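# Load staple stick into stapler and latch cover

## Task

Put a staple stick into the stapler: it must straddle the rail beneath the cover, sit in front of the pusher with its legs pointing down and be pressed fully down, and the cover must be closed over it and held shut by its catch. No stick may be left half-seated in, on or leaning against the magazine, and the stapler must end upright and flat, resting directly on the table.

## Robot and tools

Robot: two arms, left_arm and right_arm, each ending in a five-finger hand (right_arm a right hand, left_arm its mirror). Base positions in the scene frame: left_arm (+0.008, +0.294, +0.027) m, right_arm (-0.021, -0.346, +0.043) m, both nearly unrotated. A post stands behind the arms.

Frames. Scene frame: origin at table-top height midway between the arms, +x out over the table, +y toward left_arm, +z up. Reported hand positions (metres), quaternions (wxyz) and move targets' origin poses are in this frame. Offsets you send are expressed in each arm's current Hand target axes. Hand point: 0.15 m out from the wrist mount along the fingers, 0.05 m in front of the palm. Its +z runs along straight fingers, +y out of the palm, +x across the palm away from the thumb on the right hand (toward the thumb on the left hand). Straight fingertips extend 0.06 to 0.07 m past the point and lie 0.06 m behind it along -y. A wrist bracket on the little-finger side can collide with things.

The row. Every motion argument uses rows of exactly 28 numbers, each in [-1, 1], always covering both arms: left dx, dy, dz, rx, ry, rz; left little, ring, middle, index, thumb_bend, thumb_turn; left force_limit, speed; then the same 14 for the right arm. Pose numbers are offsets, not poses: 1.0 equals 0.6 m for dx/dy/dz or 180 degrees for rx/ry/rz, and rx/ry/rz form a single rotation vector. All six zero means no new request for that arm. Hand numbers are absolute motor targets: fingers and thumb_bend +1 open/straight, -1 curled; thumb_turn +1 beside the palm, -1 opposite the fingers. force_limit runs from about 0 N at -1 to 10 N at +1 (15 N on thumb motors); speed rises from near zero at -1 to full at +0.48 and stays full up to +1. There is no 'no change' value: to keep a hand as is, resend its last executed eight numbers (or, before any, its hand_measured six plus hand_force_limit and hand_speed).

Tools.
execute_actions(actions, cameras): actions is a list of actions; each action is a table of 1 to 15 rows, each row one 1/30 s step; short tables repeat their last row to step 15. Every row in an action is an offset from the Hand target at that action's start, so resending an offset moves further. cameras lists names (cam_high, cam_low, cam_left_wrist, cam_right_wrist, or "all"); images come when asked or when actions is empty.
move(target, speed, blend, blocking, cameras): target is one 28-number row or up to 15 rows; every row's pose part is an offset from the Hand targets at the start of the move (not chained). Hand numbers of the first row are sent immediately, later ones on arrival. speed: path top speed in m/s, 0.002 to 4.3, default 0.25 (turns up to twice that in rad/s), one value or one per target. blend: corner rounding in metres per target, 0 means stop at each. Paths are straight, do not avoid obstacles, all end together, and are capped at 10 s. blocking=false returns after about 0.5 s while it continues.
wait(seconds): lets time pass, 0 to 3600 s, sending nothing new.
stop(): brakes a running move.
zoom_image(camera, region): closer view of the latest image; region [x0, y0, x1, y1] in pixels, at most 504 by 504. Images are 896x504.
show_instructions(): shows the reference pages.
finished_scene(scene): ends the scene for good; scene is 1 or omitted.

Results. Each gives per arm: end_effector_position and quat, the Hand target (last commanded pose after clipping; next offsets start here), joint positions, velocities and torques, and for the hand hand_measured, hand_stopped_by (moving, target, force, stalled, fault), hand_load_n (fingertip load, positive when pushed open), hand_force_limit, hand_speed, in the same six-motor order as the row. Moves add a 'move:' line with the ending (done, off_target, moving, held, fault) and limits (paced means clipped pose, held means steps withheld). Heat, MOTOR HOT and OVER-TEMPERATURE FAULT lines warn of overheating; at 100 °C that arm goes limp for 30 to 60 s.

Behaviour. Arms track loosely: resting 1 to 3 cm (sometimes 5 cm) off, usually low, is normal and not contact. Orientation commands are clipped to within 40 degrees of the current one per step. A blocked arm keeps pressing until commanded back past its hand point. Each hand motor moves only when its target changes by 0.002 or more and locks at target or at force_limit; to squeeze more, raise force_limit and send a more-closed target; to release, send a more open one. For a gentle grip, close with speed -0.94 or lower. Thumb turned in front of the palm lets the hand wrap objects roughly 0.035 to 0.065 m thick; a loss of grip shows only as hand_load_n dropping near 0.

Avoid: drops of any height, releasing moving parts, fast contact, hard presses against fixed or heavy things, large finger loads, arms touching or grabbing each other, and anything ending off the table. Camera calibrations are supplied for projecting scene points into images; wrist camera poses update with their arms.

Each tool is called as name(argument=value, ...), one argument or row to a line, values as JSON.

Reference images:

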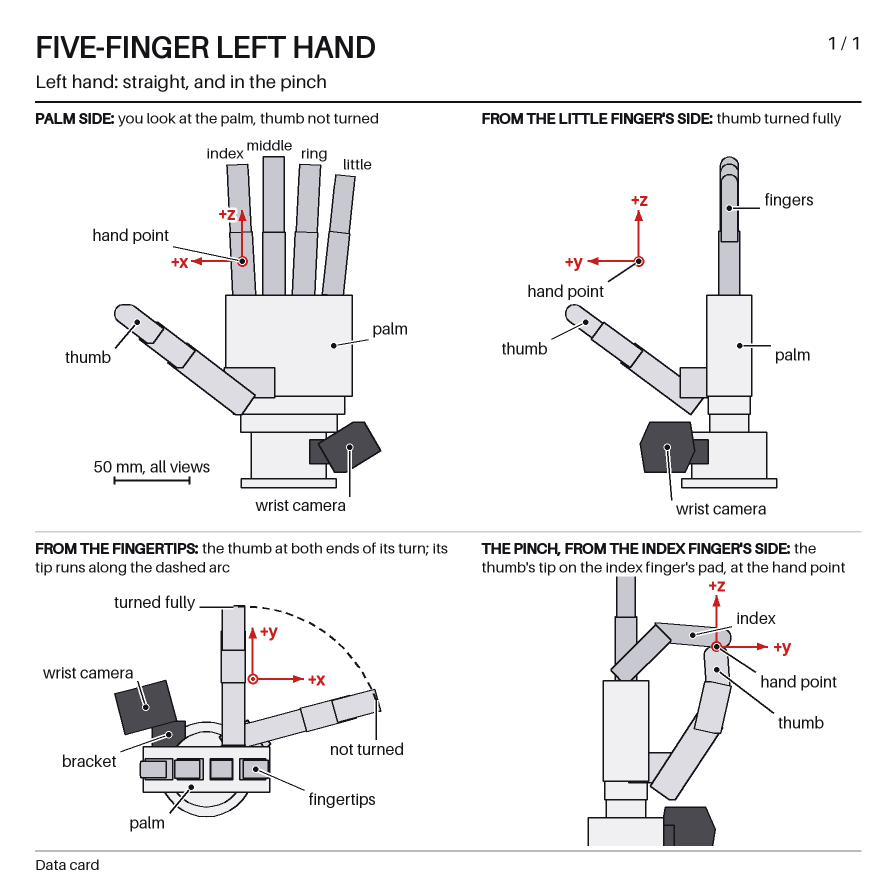

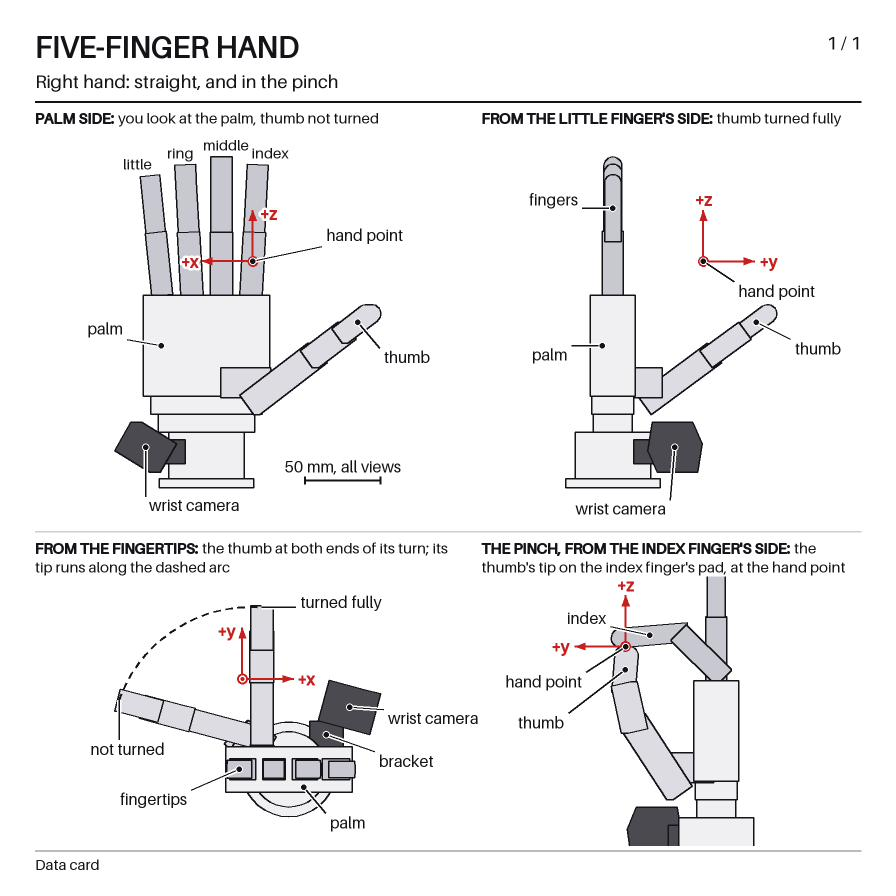

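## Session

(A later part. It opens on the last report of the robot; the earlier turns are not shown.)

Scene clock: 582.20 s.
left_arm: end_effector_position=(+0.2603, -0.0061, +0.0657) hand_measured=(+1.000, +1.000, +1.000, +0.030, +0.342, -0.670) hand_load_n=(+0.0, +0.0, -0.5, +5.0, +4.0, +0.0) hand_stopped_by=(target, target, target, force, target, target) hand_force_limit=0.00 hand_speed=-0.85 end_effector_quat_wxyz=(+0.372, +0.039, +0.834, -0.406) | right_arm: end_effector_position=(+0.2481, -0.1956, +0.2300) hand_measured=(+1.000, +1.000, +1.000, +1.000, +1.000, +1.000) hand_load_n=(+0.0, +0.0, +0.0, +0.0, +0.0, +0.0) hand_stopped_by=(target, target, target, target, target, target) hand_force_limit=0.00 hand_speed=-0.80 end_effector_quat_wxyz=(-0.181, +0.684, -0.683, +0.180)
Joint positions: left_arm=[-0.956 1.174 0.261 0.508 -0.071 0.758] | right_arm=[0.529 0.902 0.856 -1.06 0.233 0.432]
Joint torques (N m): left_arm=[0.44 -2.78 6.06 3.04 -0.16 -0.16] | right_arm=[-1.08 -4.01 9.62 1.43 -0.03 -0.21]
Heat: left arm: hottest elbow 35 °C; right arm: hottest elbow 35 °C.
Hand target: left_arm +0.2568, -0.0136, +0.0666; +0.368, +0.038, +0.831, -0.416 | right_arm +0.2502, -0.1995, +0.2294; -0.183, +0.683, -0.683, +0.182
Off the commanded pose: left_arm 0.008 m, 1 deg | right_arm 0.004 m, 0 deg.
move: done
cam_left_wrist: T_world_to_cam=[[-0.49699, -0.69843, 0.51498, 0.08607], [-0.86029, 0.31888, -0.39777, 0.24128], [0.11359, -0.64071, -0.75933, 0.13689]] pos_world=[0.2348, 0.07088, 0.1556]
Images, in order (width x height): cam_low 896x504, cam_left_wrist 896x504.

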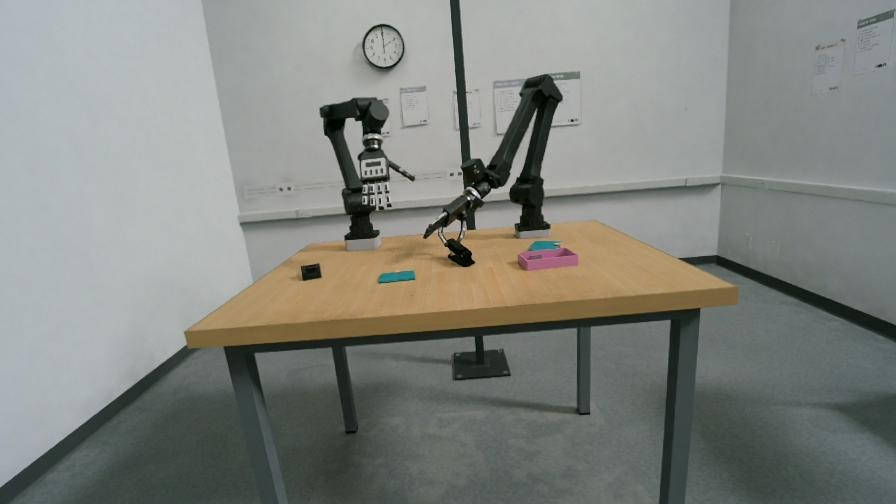

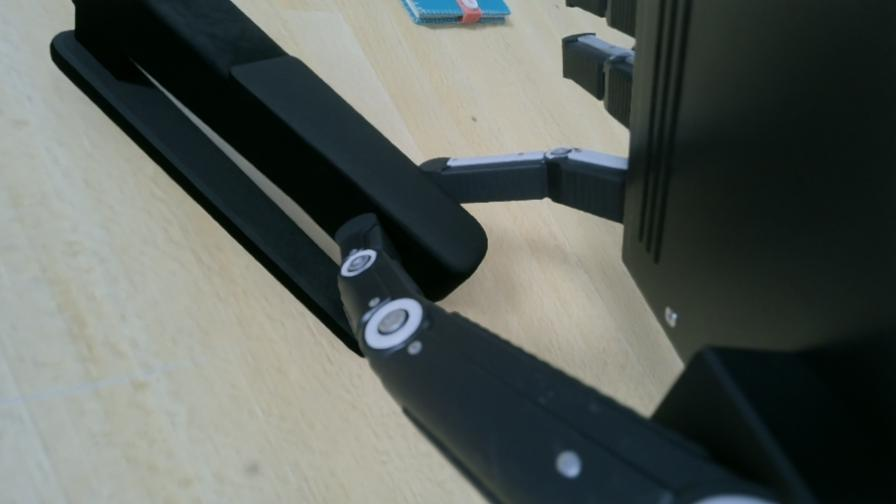

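move(
  target=[0.0086,0.0070,0.0034,0,0,0,1,1,1,-0.15,0.34,-0.67,0,-0.85,0,0,0,0,0,0,1,1,1,1,1,1,0,-0.8],
  speed=0.03,
  cameras=["cam_left_wrist","cam_low"],
)

zoom_image(
  camera="cam_low",
  region=[440, 200, 530, 290],
)

Scene clock: 583.17 s.
left_arm: end_effector_position=(+0.2605, -0.0083, +0.0643) hand_measured=(+1.000, +1.000, +1.000, +0.030, +0.342, -0.670) hand_load_n=(+0.0, +0.0, +0.0, +6.0, +2.5, -2.5) hand_stopped_by=(target, target, target, force, target, target) hand_force_limit=0.00 hand_speed=-0.85 end_effector_quat_wxyz=(+0.376, +0.039, +0.829, -0.412) | right_arm: end_effector_position=(+0.2481, -0.1956, +0.2300) hand_measured=(+1.000, +1.000, +1.000, +1.000, +1.000, +1.000) hand_load_n=(+0.0, +0.0, +0.0, +0.0, +0.0, +0.0) hand_stopped_by=(target, target, target, target, target, target) hand_force_limit=0.00 hand_speed=-0.80 end_effector_quat_wxyz=(-0.181, +0.684, -0.683, +0.180)
Joint positions: left_arm=[-0.961 1.196 0.253 0.554 -0.074 0.757] | right_arm=[0.529 0.902 0.856 -1.06 0.233 0.432]
Joint torques (N m): left_arm=[0.62 -2.32 5.87 2.77 -0.15 -0.17] | right_arm=[-1.2 -4.01 9.59 1.55 -0.04 -0.21]
Heat: left arm: hottest elbow 35 °C; right arm: hottest elbow 35 °C.
Hand target: left_arm +0.2558, -0.0136, +0.0597; +0.368, +0.038, +0.831, -0.416 | right_arm +0.2502, -0.1995, +0.2294; -0.183, +0.683, -0.683, +0.182
Off the commanded pose: left_arm 0.008 m, 1 deg | right_arm 0.004 m, 0 deg.
move: done
cam_left_wrist: T_world_to_cam=[[-0.50303, -0.69131, 0.5187, 0.08674], [-0.85579, 0.31454, -0.41072, 0.24123], [0.12079, -0.6505, -0.74984, 0.13183]] pos_world=[0.23415, 0.06984, 0.15294]
Images, in order (width x height): cam_low 896x504, cam_left_wrist 896x504.

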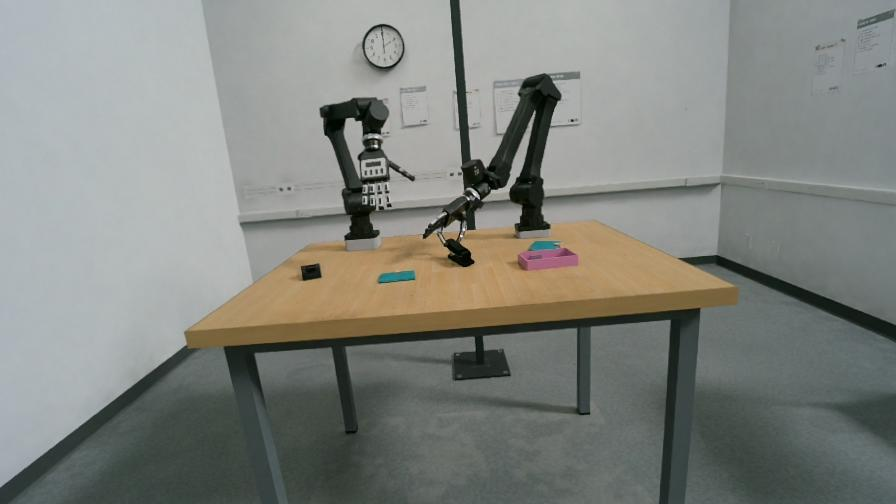

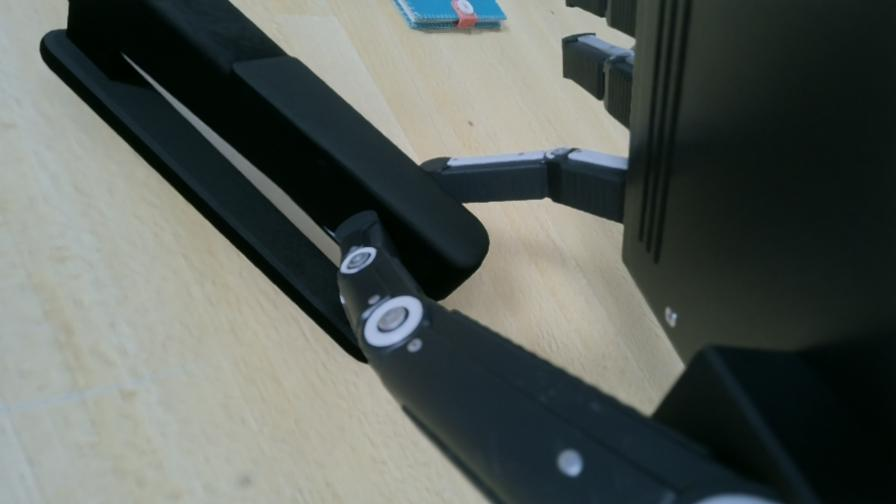

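Scaled by 5.600.

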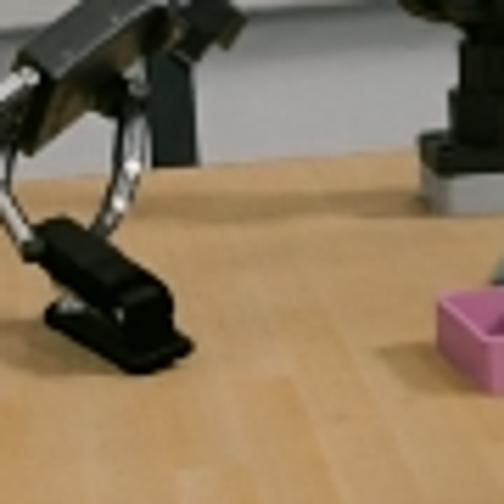

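move(
  target=[
    [0,0,0,0,0,0,1,1,1,0.15,0.342,-0.67,0,-0.85,0,0,0,0,0,0,1,1,1,1,1,1,0,-0.8],
    [0,0,0,0,0,0,1,1,1,0.5,0.5,-0.67,0,-0.3,0,0,0,0,0,0,1,1,1,1,1,1,0,-0.8],
  ],
  speed=0.03,
  cameras=["cam_left_wrist","cam_low"],
)

zoom_image(
  camera="cam_low",
  region=[440, 200, 530, 290],
)

Scene clock: 584.67 s.
left_arm: end_effector_position=(+0.2600, -0.0076, +0.0609) hand_measured=(+1.000, +1.000, +1.000, +0.500, +0.500, -0.670) hand_load_n=(+0.0, +0.0, +0.0, +0.0, +0.5, +0.0) hand_stopped_by=(target, target, target, target, target, target) hand_force_limit=0.00 hand_speed=-0.30 end_effector_quat_wxyz=(+0.374, +0.039, +0.832, -0.409) | right_arm: end_effector_position=(+0.2481, -0.1956, +0.2300) hand_measured=(+1.000, +1.000, +1.000, +1.000, +1.000, +1.000) hand_load_n=(+0.0, +0.0, +0.0, +0.0, +0.0, +0.0) hand_stopped_by=(target, target, target, target, target, target) hand_force_limit=0.00 hand_speed=-0.80 end_effector_quat_wxyz=(-0.181, +0.684, -0.683, +0.180)
Joint positions: left_arm=[-0.961 1.206 0.253 0.555 -0.075 0.756] | right_arm=[0.529 0.902 0.856 -1.06 0.233 0.432]
Joint torques (N m): left_arm=[0.5 -2.9 5.79 2.86 -0.15 -0.18] | right_arm=[-1.32 -4.19 9.61 1.46 -0.05 -0.2]
Heat: left arm: hottest elbow 35 °C; right arm: hottest elbow 35 °C.
Hand target: left_arm +0.2558, -0.0136, +0.0597; +0.368, +0.038, +0.831, -0.416 | right_arm +0.2502, -0.1995, +0.2294; -0.183, +0.683, -0.683, +0.182
Off the commanded pose: left_arm 0.007 m, 1 deg | right_arm 0.004 m, 0 deg.
move: done
cam_left_wrist: T_world_to_cam=[[-0.49949, -0.69516, 0.51697, 0.08795], [-0.85839, 0.31655, -0.4037, 0.23939], [0.11699, -0.6454, -0.75483, 0.13115]] pos_world=[0.23407, 0.07001, 0.15017]
Images, in order (width x height): cam_low 896x504, cam_left_wrist 896x504.

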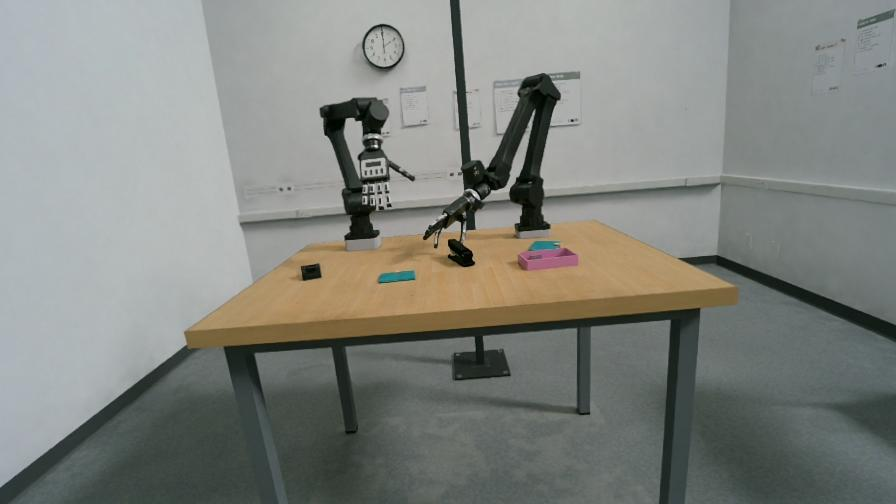

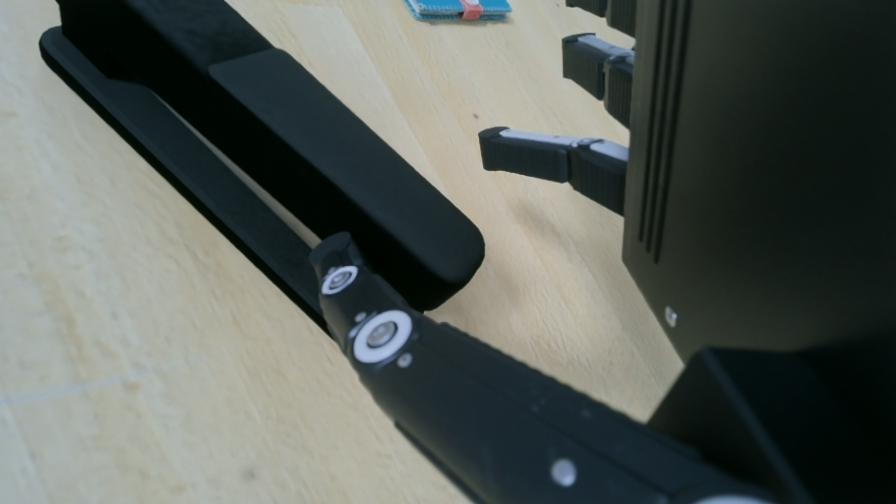

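Scaled by 5.600.

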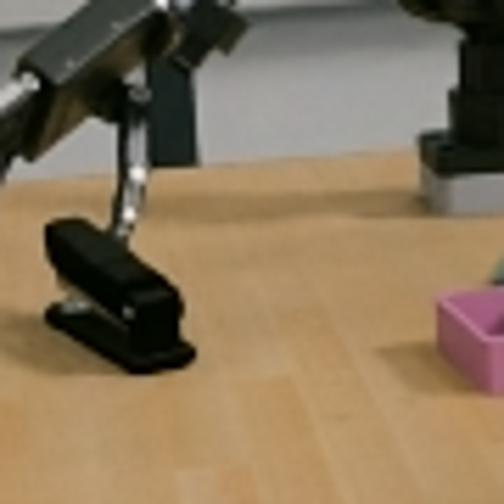

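move(
  target=[
    [-0.0536,-0.0553,-0.0320,0,0,0,1,1,1,0.5,0.5,-0.67,0,-0.3,0,0,0,0,0,0,1,1,1,1,1,1,0,-0.8],
    [-0.1072,-0.1106,-0.0640,0,0,0,1,1,1,0.5,-0.5,-1,0,0,0,0,0,0,0,0,1,1,1,1,1,1,0,-0.8],
  ],
  speed=0.08,
  cameras=["cam_left_wrist","cam_low"],
)

zoom_image(
  camera="cam_left_wrist",
  region=[40, 40, 500, 400],
)

zoom_image(
  camera="cam_low",
  region=[430, 220, 500, 280],
)

Scene clock: 588.50 s.
left_arm: end_effector_position=(+0.2528, +0.0023, +0.1342) hand_measured=(+1.000, +1.000, +1.000, +0.500, -0.500, -1.000) hand_load_n=(+0.0, +0.0, +0.0, +0.0, +0.5, +0.0) hand_stopped_by=(target, target, target, target, target, target) hand_force_limit=0.00 hand_speed=0.00 end_effector_quat_wxyz=(+0.362, +0.040, +0.843, -0.395) | right_arm: end_effector_position=(+0.2481, -0.1956, +0.2300) hand_measured=(+1.000, +1.000, +1.000, +1.000, +1.000, +1.000) hand_load_n=(+0.0, +0.0, -0.5, +0.0, +0.0, +0.0) hand_stopped_by=(target, target, target, target, target, target) hand_force_limit=0.00 hand_speed=-0.80 end_effector_quat_wxyz=(-0.181, +0.684, -0.683, +0.180)
Joint positions: left_arm=[-0.961 0.879 0.372 0.066 -0.075 0.755] | right_arm=[0.529 0.902 0.856 -1.06 0.233 0.432]
Joint torques (N m): left_arm=[0.38 -3.19 10.93 1.92 -0.11 -0.16] | right_arm=[-1.14 -4.25 9.7 1.46 -0.03 -0.2]
Heat: left arm: hottest elbow 35 °C; right arm: hottest elbow 35 °C.
Hand target: left_arm +0.2557, -0.0135, +0.1598; +0.368, +0.038, +0.831, -0.416 | right_arm +0.2502, -0.1995, +0.2294; -0.183, +0.683, -0.683, +0.182
Off the commanded pose: left_arm 0.030 m, 3 deg | right_arm 0.004 m, 0 deg.
move: off_target (left_arm); target 2's new numbers were sent with left_arm's hand 0.030 m and 3 deg from that target
cam_left_wrist: T_world_to_cam=[[-0.48636, -0.71288, 0.50523, 0.05158], [-0.86831, 0.32988, -0.37043, 0.25773], [0.0974, -0.61886, -0.77944, 0.20197]] pos_world=[0.2292, 0.07674, 0.22683]
Images, in order (width x height): cam_low 896x504, cam_left_wrist 896x504.

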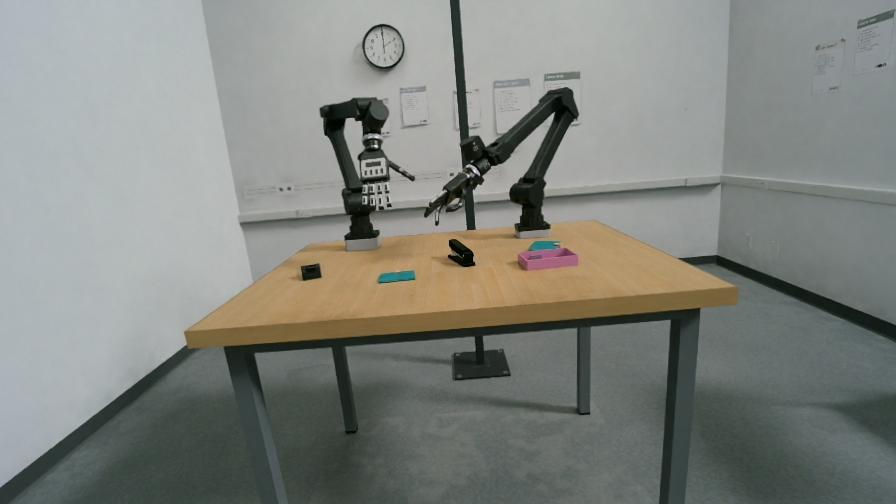

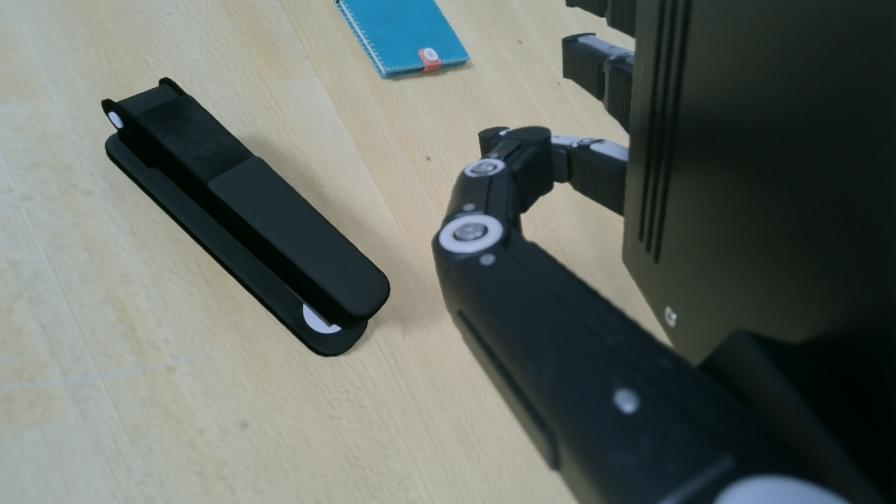

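Scaled by 1.096.

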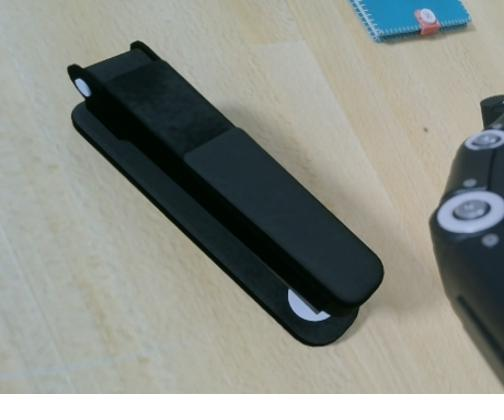

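Scaled by 7.200.

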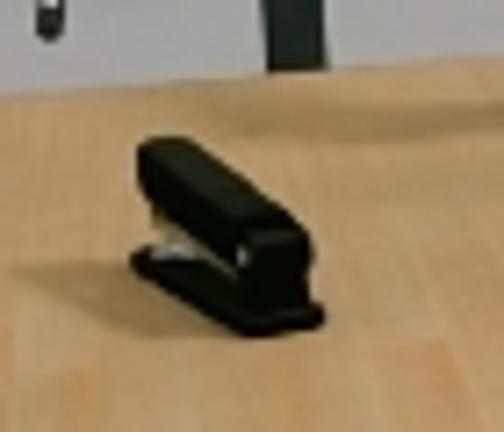

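zoom_image(
  camera="cam_left_wrist",
  region=[240, 220, 420, 370],
)

zoom_image(
  camera="cam_left_wrist",
  region=[90, 60, 290, 220],
)

execute_actions(
  actions=[],
)

zoom_image(
  camera="cam_right_wrist",
  region=[360, 190, 540, 290],
)

Scaled by 2.800.

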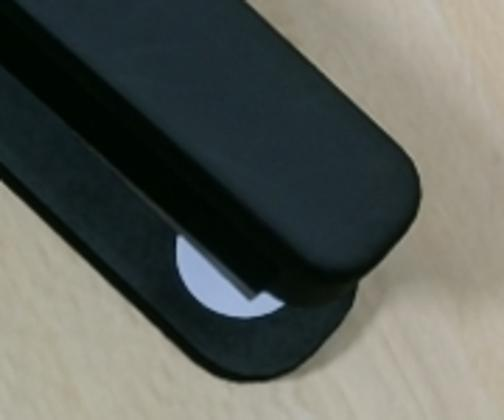

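Scaled by 2.520.

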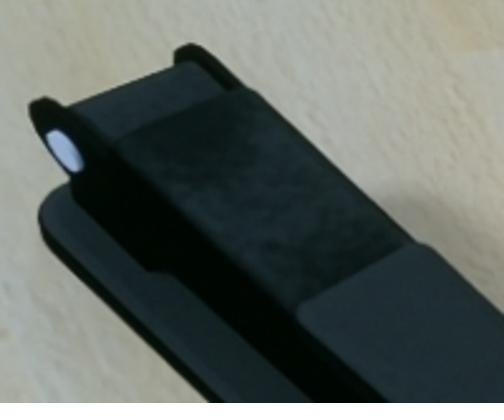

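Scene clock: 588.77 s.
left_arm: end_effector_position=(+0.2528, +0.0023, +0.1342) hand_measured=(+1.000, +1.000, +1.000, +0.500, -0.500, -1.000) hand_load_n=(-0.5, +0.0, +0.0, +0.0, +0.0, +0.0) hand_stopped_by=(target, target, target, target, target, target) hand_force_limit=0.00 hand_speed=0.00 end_effector_quat_wxyz=(+0.362, +0.040, +0.843, -0.395) | right_arm: end_effector_position=(+0.2481, -0.1956, +0.2300) hand_measured=(+1.000, +1.000, +1.000, +1.000, +1.000, +1.000) hand_load_n=(+0.0, +0.0, +0.0, +0.0, +0.0, +0.0) hand_stopped_by=(target, target, target, target, target, target) hand_force_limit=0.00 hand_speed=-0.80 end_effector_quat_wxyz=(-0.181, +0.684, -0.683, +0.180)
Joint positions: left_arm=[-0.961 0.879 0.372 0.066 -0.075 0.755] | right_arm=[0.529 0.902 0.856 -1.06 0.233 0.432]
Joint velocities: within noise
Joint torques (N m): left_arm=[0.38 -3.37 10.84 1.91 -0.13 -0.17] | right_arm=[-1.2 -4.31 9.65 1.48 -0.05 -0.2]
Motor temperatures (°C): left_arm=[26 28 35 28 29 23] | right_arm=[26 30 35 25 29 29]
Heat: left arm: hottest elbow 35 °C; right arm: hottest elbow 35 °C.
Hand target: left_arm +0.2557, -0.0135, +0.1598; +0.368, +0.038, +0.831, -0.416 | right_arm +0.2502, -0.1995, +0.2294; -0.183, +0.683, -0.683, +0.182
Off the commanded pose: left_arm 0.030 m, 3 deg | right_arm 0.004 m, 0 deg.
camera_calibration:
cam_left_wrist: T_world_to_cam=[[-0.48636, -0.71288, 0.50523, 0.05158], [-0.86831, 0.32988, -0.37043, 0.25773], [0.0974, -0.61886, -0.77944, 0.20197]] pos_world=[0.2292, 0.07674, 0.22683]
cam_right_wrist: T_world_to_cam=[[-0.82857, -0.25205, -0.49994, 0.27459], [-0.499, 0.73738, 0.45526, 0.1413], [0.25389, 0.62669, -0.73675, 0.34005]] pos_world=[0.21169, -0.24809, 0.32349]

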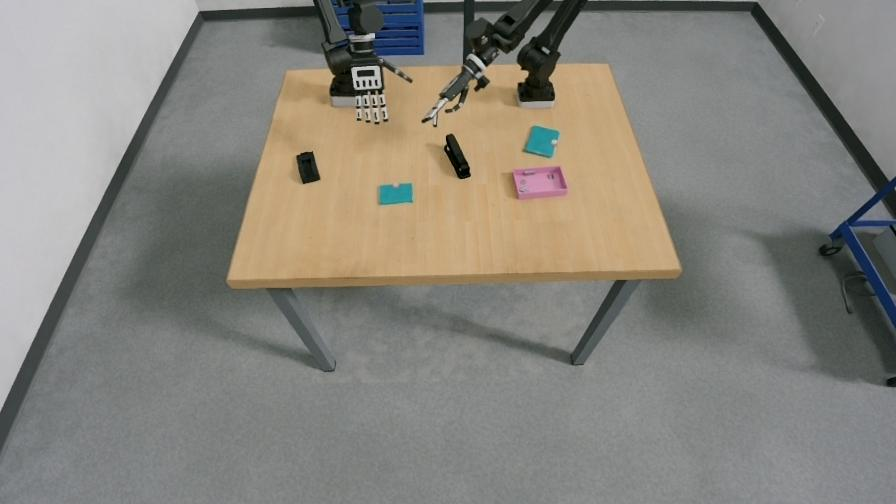

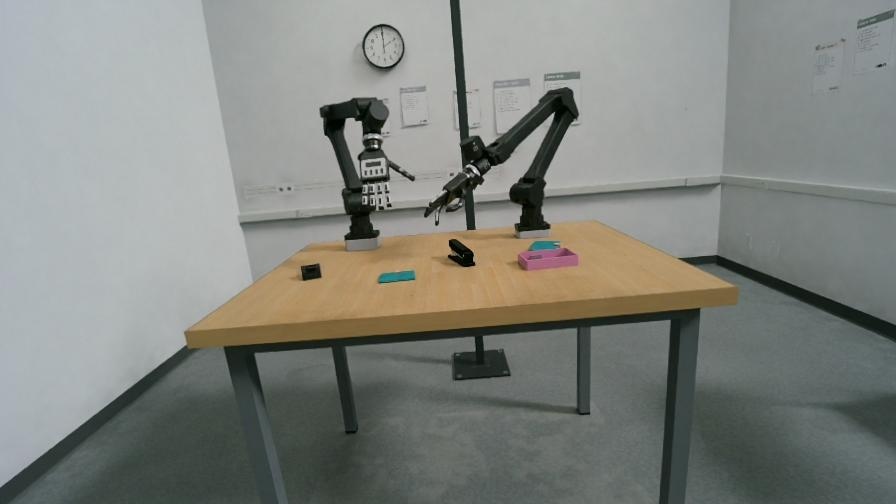

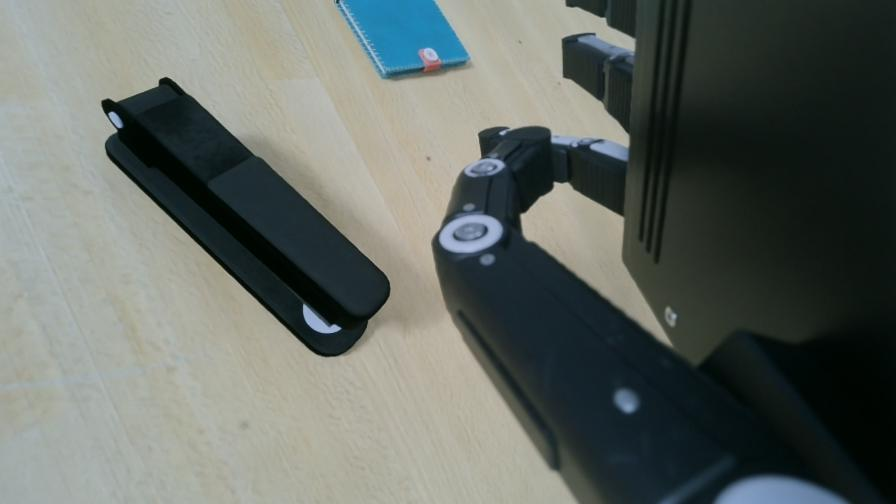

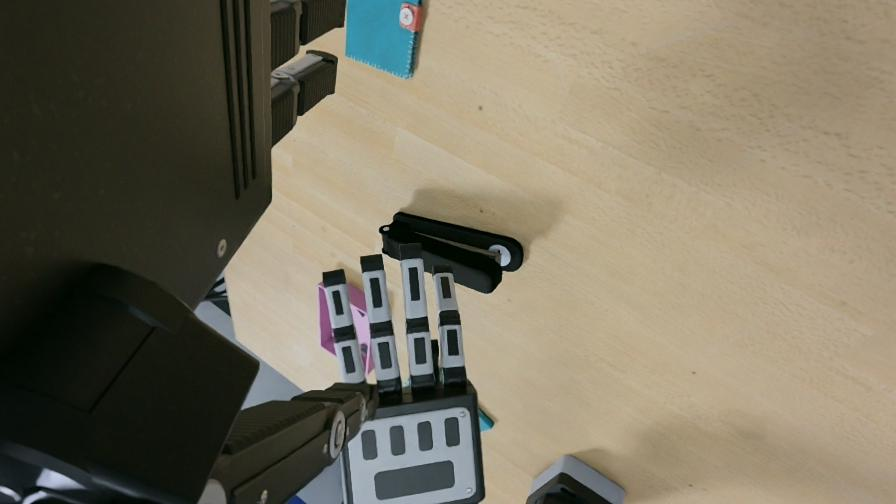

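Scaled by 2.800.

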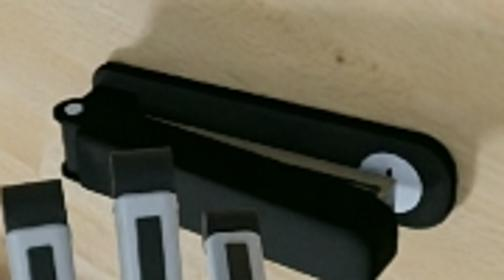

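move(
  target=[
    [0,0,0,0,0,0,1,1,1,-0.24,-0.5,-1,0,-0.3,0,0,0,0,0,0,1,1,1,1,1,1,0,-0.8],
    [0.0755,0.0774,0.0287,0,0,0,1,1,1,-0.24,-0.5,-1,0,-0.3,0,0,0,0,0,0,1,1,1,1,1,1,0,-0.8],
  ],
  speed=0.06,
  cameras=["cam_left_wrist","cam_low","cam_right_wrist"],
)

zoom_image(
  camera="cam_low",
  region=[430, 200, 510, 280],
)

Scene clock: 592.50 s.
left_arm: end_effector_position=(+0.2534, +0.0002, +0.0929) hand_measured=(+1.000, +1.000, +1.000, -0.240, -0.500, -1.000) hand_load_n=(+0.0, +0.0, +0.0, +0.0, +0.5, +0.0) hand_stopped_by=(target, target, target, target, target, target) hand_force_limit=0.00 hand_speed=-0.30 end_effector_quat_wxyz=(+0.372, +0.039, +0.833, -0.408) | right_arm: end_effector_position=(+0.2481, -0.1956, +0.2300) hand_measured=(+1.000, +1.000, +1.000, +1.000, +1.000, +1.000) hand_load_n=(+0.0, -0.5, +0.0, +0.0, +0.0, +0.0) hand_stopped_by=(target, target, target, target, target, target) hand_force_limit=0.00 hand_speed=-0.80 end_effector_quat_wxyz=(-0.181, +0.684, -0.683, +0.180)
Joint positions: left_arm=[-0.964 1.016 0.275 0.339 -0.077 0.754] | right_arm=[0.529 0.902 0.856 -1.06 0.233 0.432]
Joint torques (N m): left_arm=[0.26 -2.02 6.99 2.99 -0.18 -0.16] | right_arm=[-1.32 -4.19 9.66 1.48 -0.04 -0.2]
Heat: left arm: hottest elbow 35 °C; right arm: hottest elbow 35 °C.
Hand target: left_arm +0.2500, -0.0068, +0.0935; +0.368, +0.038, +0.831, -0.416 | right_arm +0.2502, -0.1995, +0.2294; -0.183, +0.683, -0.683, +0.182
Off the commanded pose: left_arm 0.008 m, 1 deg | right_arm 0.004 m, 0 deg.
move: done
cam_left_wrist: T_world_to_cam=[[-0.49802, -0.69624, 0.51694, 0.07309], [-0.85962, 0.31788, -0.40002, 0.24418], [0.11419, -0.64359, -0.7568, 0.16211]] pos_world=[0.22779, 0.0776, 0.18258]
cam_right_wrist: T_world_to_cam=[[-0.82857, -0.25205, -0.49994, 0.27459], [-0.499, 0.73738, 0.45526, 0.1413], [0.25389, 0.62669, -0.73675, 0.34005]] pos_world=[0.21169, -0.24809, 0.32349]
Images, in order (width x height): cam_low 896x504, cam_left_wrist 896x504, cam_right_wrist 896x504.

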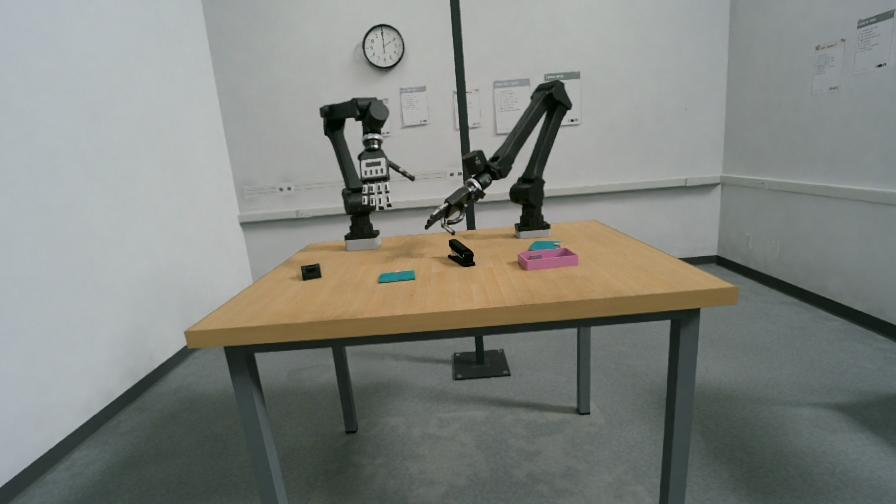

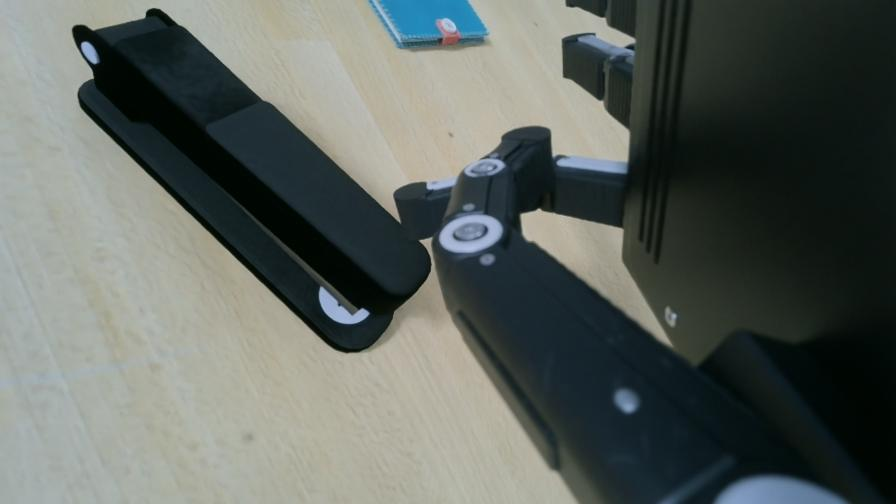

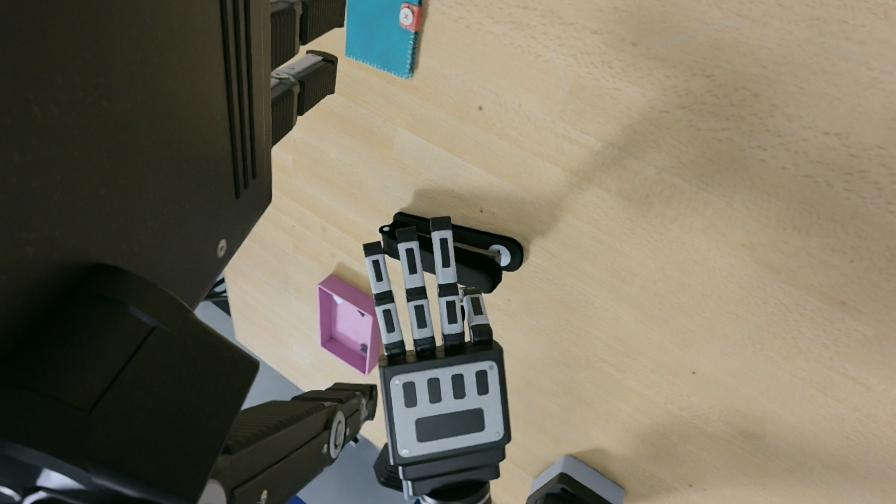

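Scaled by 6.300.

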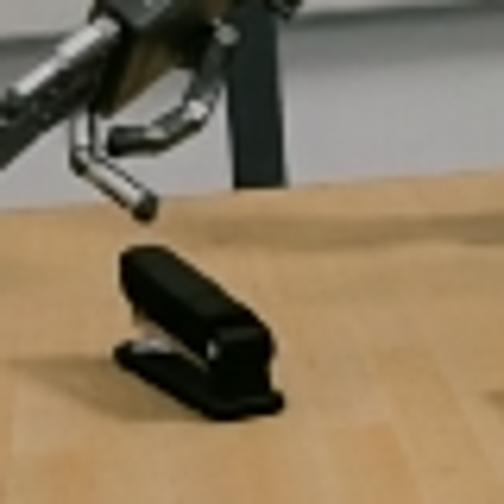

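move(
  target=[0.0290,0.0299,0.0179,0,0,0,1,1,1,-0.24,-0.5,-1,0,-0.3,0,0,0,0,0,0,1,1,1,1,1,1,0,-0.8],
  speed=0.04,
  cameras=["cam_left_wrist","cam_low"],
)

zoom_image(
  camera="cam_low",
  region=[430, 200, 510, 280],
)

Scene clock: 594.80 s.
left_arm: end_effector_position=(+0.2576, -0.0056, +0.0753) hand_measured=(+1.000, +1.000, +1.000, -0.240, -0.500, -1.000) hand_load_n=(+0.0, +0.0, +0.0, +0.0, +0.0, +0.0) hand_stopped_by=(target, target, target, target, target, target) hand_force_limit=0.00 hand_speed=-0.30 end_effector_quat_wxyz=(+0.381, +0.038, +0.824, -0.418) | right_arm: end_effector_position=(+0.2481, -0.1956, +0.2300) hand_measured=(+1.000, +1.000, +1.000, +1.000, +1.000, +1.000) hand_load_n=(+0.0, +0.0, +0.0, +0.0, +0.0, +0.0) hand_stopped_by=(target, target, target, target, target, target) hand_force_limit=0.00 hand_speed=-0.80 end_effector_quat_wxyz=(-0.181, +0.684, -0.683, +0.180)
Joint positions: left_arm=[-0.964 1.136 0.245 0.52 -0.079 0.754] | right_arm=[0.529 0.902 0.856 -1.06 0.233 0.432]
Joint torques (N m): left_arm=[0.62 -2.08 5.74 2.13 -0.12 -0.16] | right_arm=[-1.26 -4.48 9.69 1.51 -0.04 -0.2]
Heat: left arm: hottest elbow 35 °C; right arm: hottest elbow 35 °C.
Hand target: left_arm +0.2502, -0.0070, +0.0661; +0.368, +0.038, +0.831, -0.416 | right_arm +0.2502, -0.1995, +0.2294; -0.183, +0.683, -0.683, +0.182
Off the commanded pose: left_arm 0.012 m, 2 deg | right_arm 0.004 m, 0 deg.
move: off_target (left_arm)
cam_left_wrist: T_world_to_cam=[[-0.50708, -0.68369, 0.52483, 0.08207], [-0.85216, 0.30641, -0.42418, 0.2424], [0.12919, -0.66233, -0.73799, 0.13918]] pos_world=[0.2302, 0.07402, 0.16246]
Images, in order (width x height): cam_low 896x504, cam_left_wrist 896x504.

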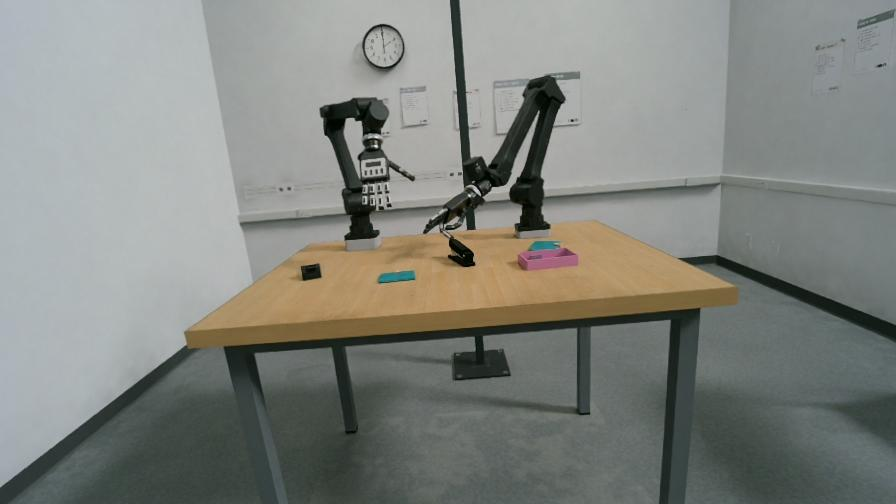

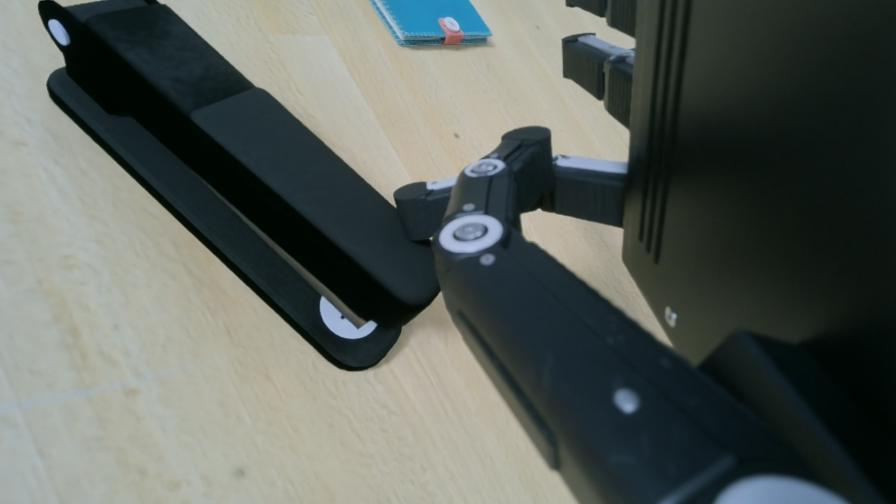

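Scaled by 6.300.

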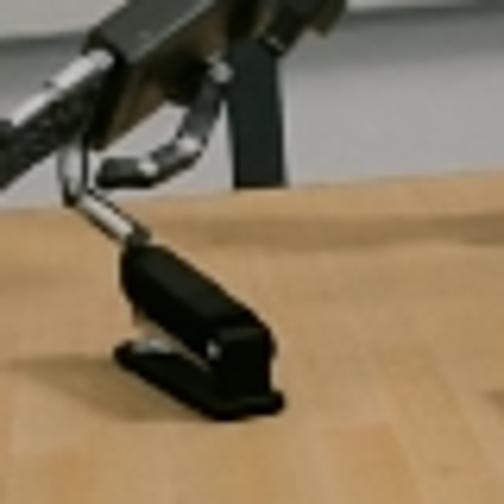

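move(
  target=[
    [-0.0322,-0.0332,-0.0192,0,0,0,1,1,1,-0.24,-0.5,-1,0,-0.3,0,0,0,0,0,0,1,1,1,1,1,1,0,-0.8],
    [-0.0128,-0.0100,-0.0199,0,0,0,1,1,1,-0.24,-0.5,-1,0,-0.3,0,0,0,0,0,0,1,1,1,1,1,1,0,-0.8],
  ],
  speed=0.05,
  cameras=["cam_left_wrist"],
)

Scene clock: 597.67 s.
left_arm: end_effector_position=(+0.2493, +0.0056, +0.0793) hand_measured=(+1.000, +1.000, +1.000, -0.240, -0.500, -1.000) hand_load_n=(+0.0, +0.0, +0.0, +0.0, +0.0, +0.0) hand_stopped_by=(target, target, target, target, target, target) hand_force_limit=0.00 hand_speed=-0.30 end_effector_quat_wxyz=(+0.372, +0.040, +0.833, -0.408) | right_arm: end_effector_position=(+0.2481, -0.1956, +0.2300) hand_measured=(+1.000, +1.000, +1.000, +1.000, +1.000, +1.000) hand_load_n=(+0.0, +0.0, +0.5, +0.0, +0.0, +0.0) hand_stopped_by=(target, target, target, target, target, target) hand_force_limit=0.00 hand_speed=-0.80 end_effector_quat_wxyz=(-0.181, +0.684, -0.683, +0.180)
Joint positions: left_arm=[-0.965 1.046 0.239 0.404 -0.077 0.754] | right_arm=[0.529 0.902 0.856 -1.06 0.233 0.432]
Joint torques (N m): left_arm=[0.79 -1.67 6.63 2.91 -0.08 -0.16] | right_arm=[-1.03 -4.37 9.63 1.48 -0.05 -0.2]
Heat: left arm: hottest elbow 35 °C; right arm: hottest elbow 35 °C.
Hand target: left_arm +0.2466, -0.0005, +0.0797; +0.368, +0.038, +0.831, -0.416 | right_arm +0.2502, -0.1995, +0.2294; -0.183, +0.683, -0.683, +0.182
Off the commanded pose: left_arm 0.007 m, 1 deg | right_arm 0.004 m, 0 deg.
move: done
cam_left_wrist: T_world_to_cam=[[-0.49865, -0.6962, 0.5164, 0.08211], [-0.85925, 0.31853, -0.40029, 0.23337], [0.11419, -0.64331, -0.75704, 0.1557]] pos_world=[0.22369, 0.083, 0.16889]

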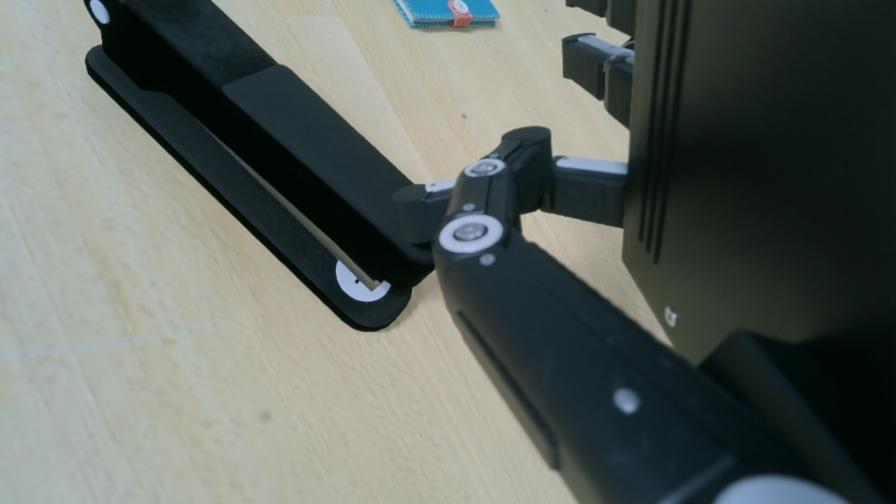

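move(
  target=[0.0150,0.0155,0.0090,0,0,0,1,1,1,-0.24,-0.5,-1,0,-0.3,0,0,0,0,0,0,1,1,1,1,1,1,0,-0.8],
  speed=0.04,
  cameras=["cam_left_wrist","cam_low"],
)

zoom_image(
  camera="cam_low",
  region=[430, 200, 510, 280],
)

Scene clock: 598.90 s.
left_arm: end_effector_position=(+0.2534, -0.0004, +0.0761) hand_measured=(+1.000, +1.000, +1.000, -0.240, -0.500, -1.000) hand_load_n=(+0.0, +0.0, +0.0, -2.5, +0.0, +0.0) hand_stopped_by=(target, target, target, target, target, target) hand_force_limit=0.00 hand_speed=-0.30 end_effector_quat_wxyz=(+0.380, +0.039, +0.824, -0.418) | right_arm: end_effector_position=(+0.2481, -0.1956, +0.2300) hand_measured=(+1.000, +1.000, +1.000, +1.000, +1.000, +1.000) hand_load_n=(+0.0, +0.0, +0.0, +0.0, -0.5, +0.0) hand_stopped_by=(target, target, target, target, target, target) hand_force_limit=0.00 hand_speed=-0.80 end_effector_quat_wxyz=(-0.181, +0.684, -0.683, +0.180)
Joint positions: left_arm=[-0.965 1.104 0.231 0.502 -0.077 0.754] | right_arm=[0.529 0.902 0.856 -1.06 0.233 0.432]
Joint torques (N m): left_arm=[0.67 -1.55 5.53 2.54 -0.08 -0.14] | right_arm=[-1.38 -4.19 9.66 1.47 -0.03 -0.19]
Heat: left arm: hottest elbow 35 °C; right arm: hottest elbow 35 °C.
Hand target: left_arm +0.2466, -0.0005, +0.0656; +0.368, +0.038, +0.831, -0.416 | right_arm +0.2502, -0.1995, +0.2294; -0.183, +0.683, -0.683, +0.182
Off the commanded pose: left_arm 0.012 m, 2 deg | right_arm 0.004 m, 0 deg.
move: off_target (left_arm)
cam_left_wrist: T_world_to_cam=[[-0.50803, -0.68274, 0.52513, 0.08332], [-0.85191, 0.30833, -0.4233, 0.23748], [0.12709, -0.66242, -0.73828, 0.14425]] pos_world=[0.22631, 0.07922, 0.16326]
Images, in order (width x height): cam_low 896x504, cam_left_wrist 896x504.

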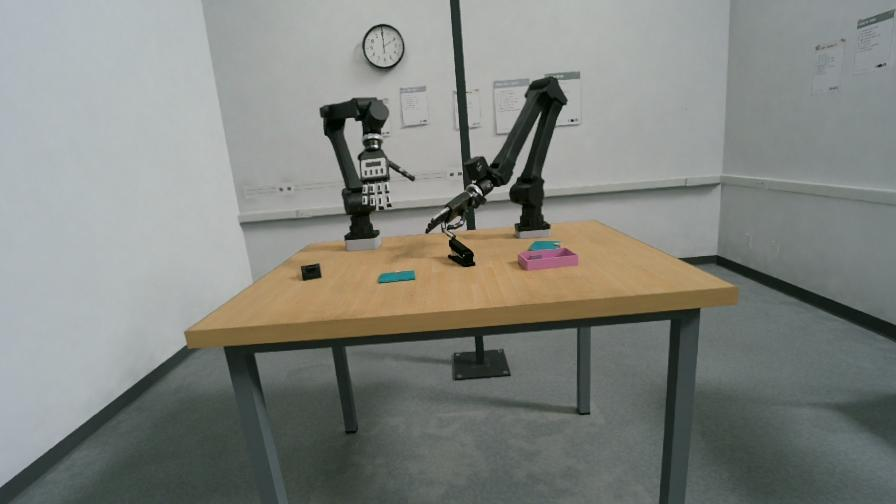

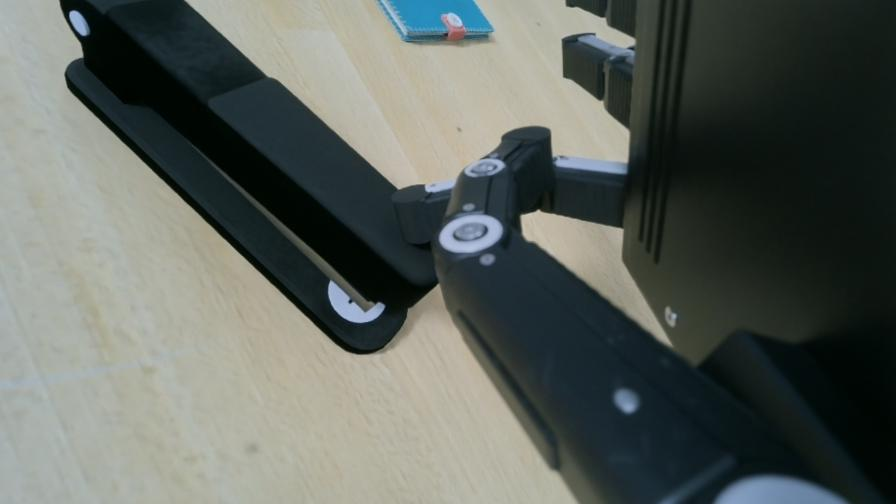

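Scaled by 6.300.

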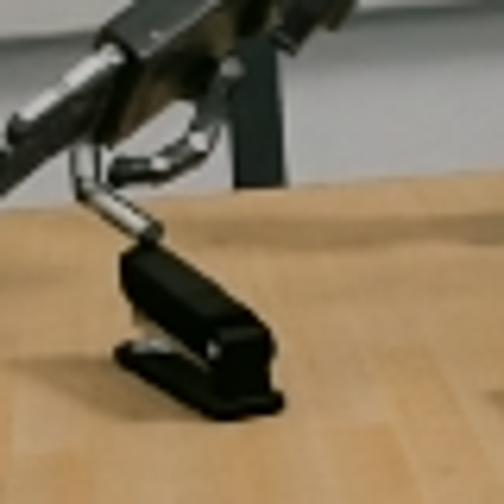

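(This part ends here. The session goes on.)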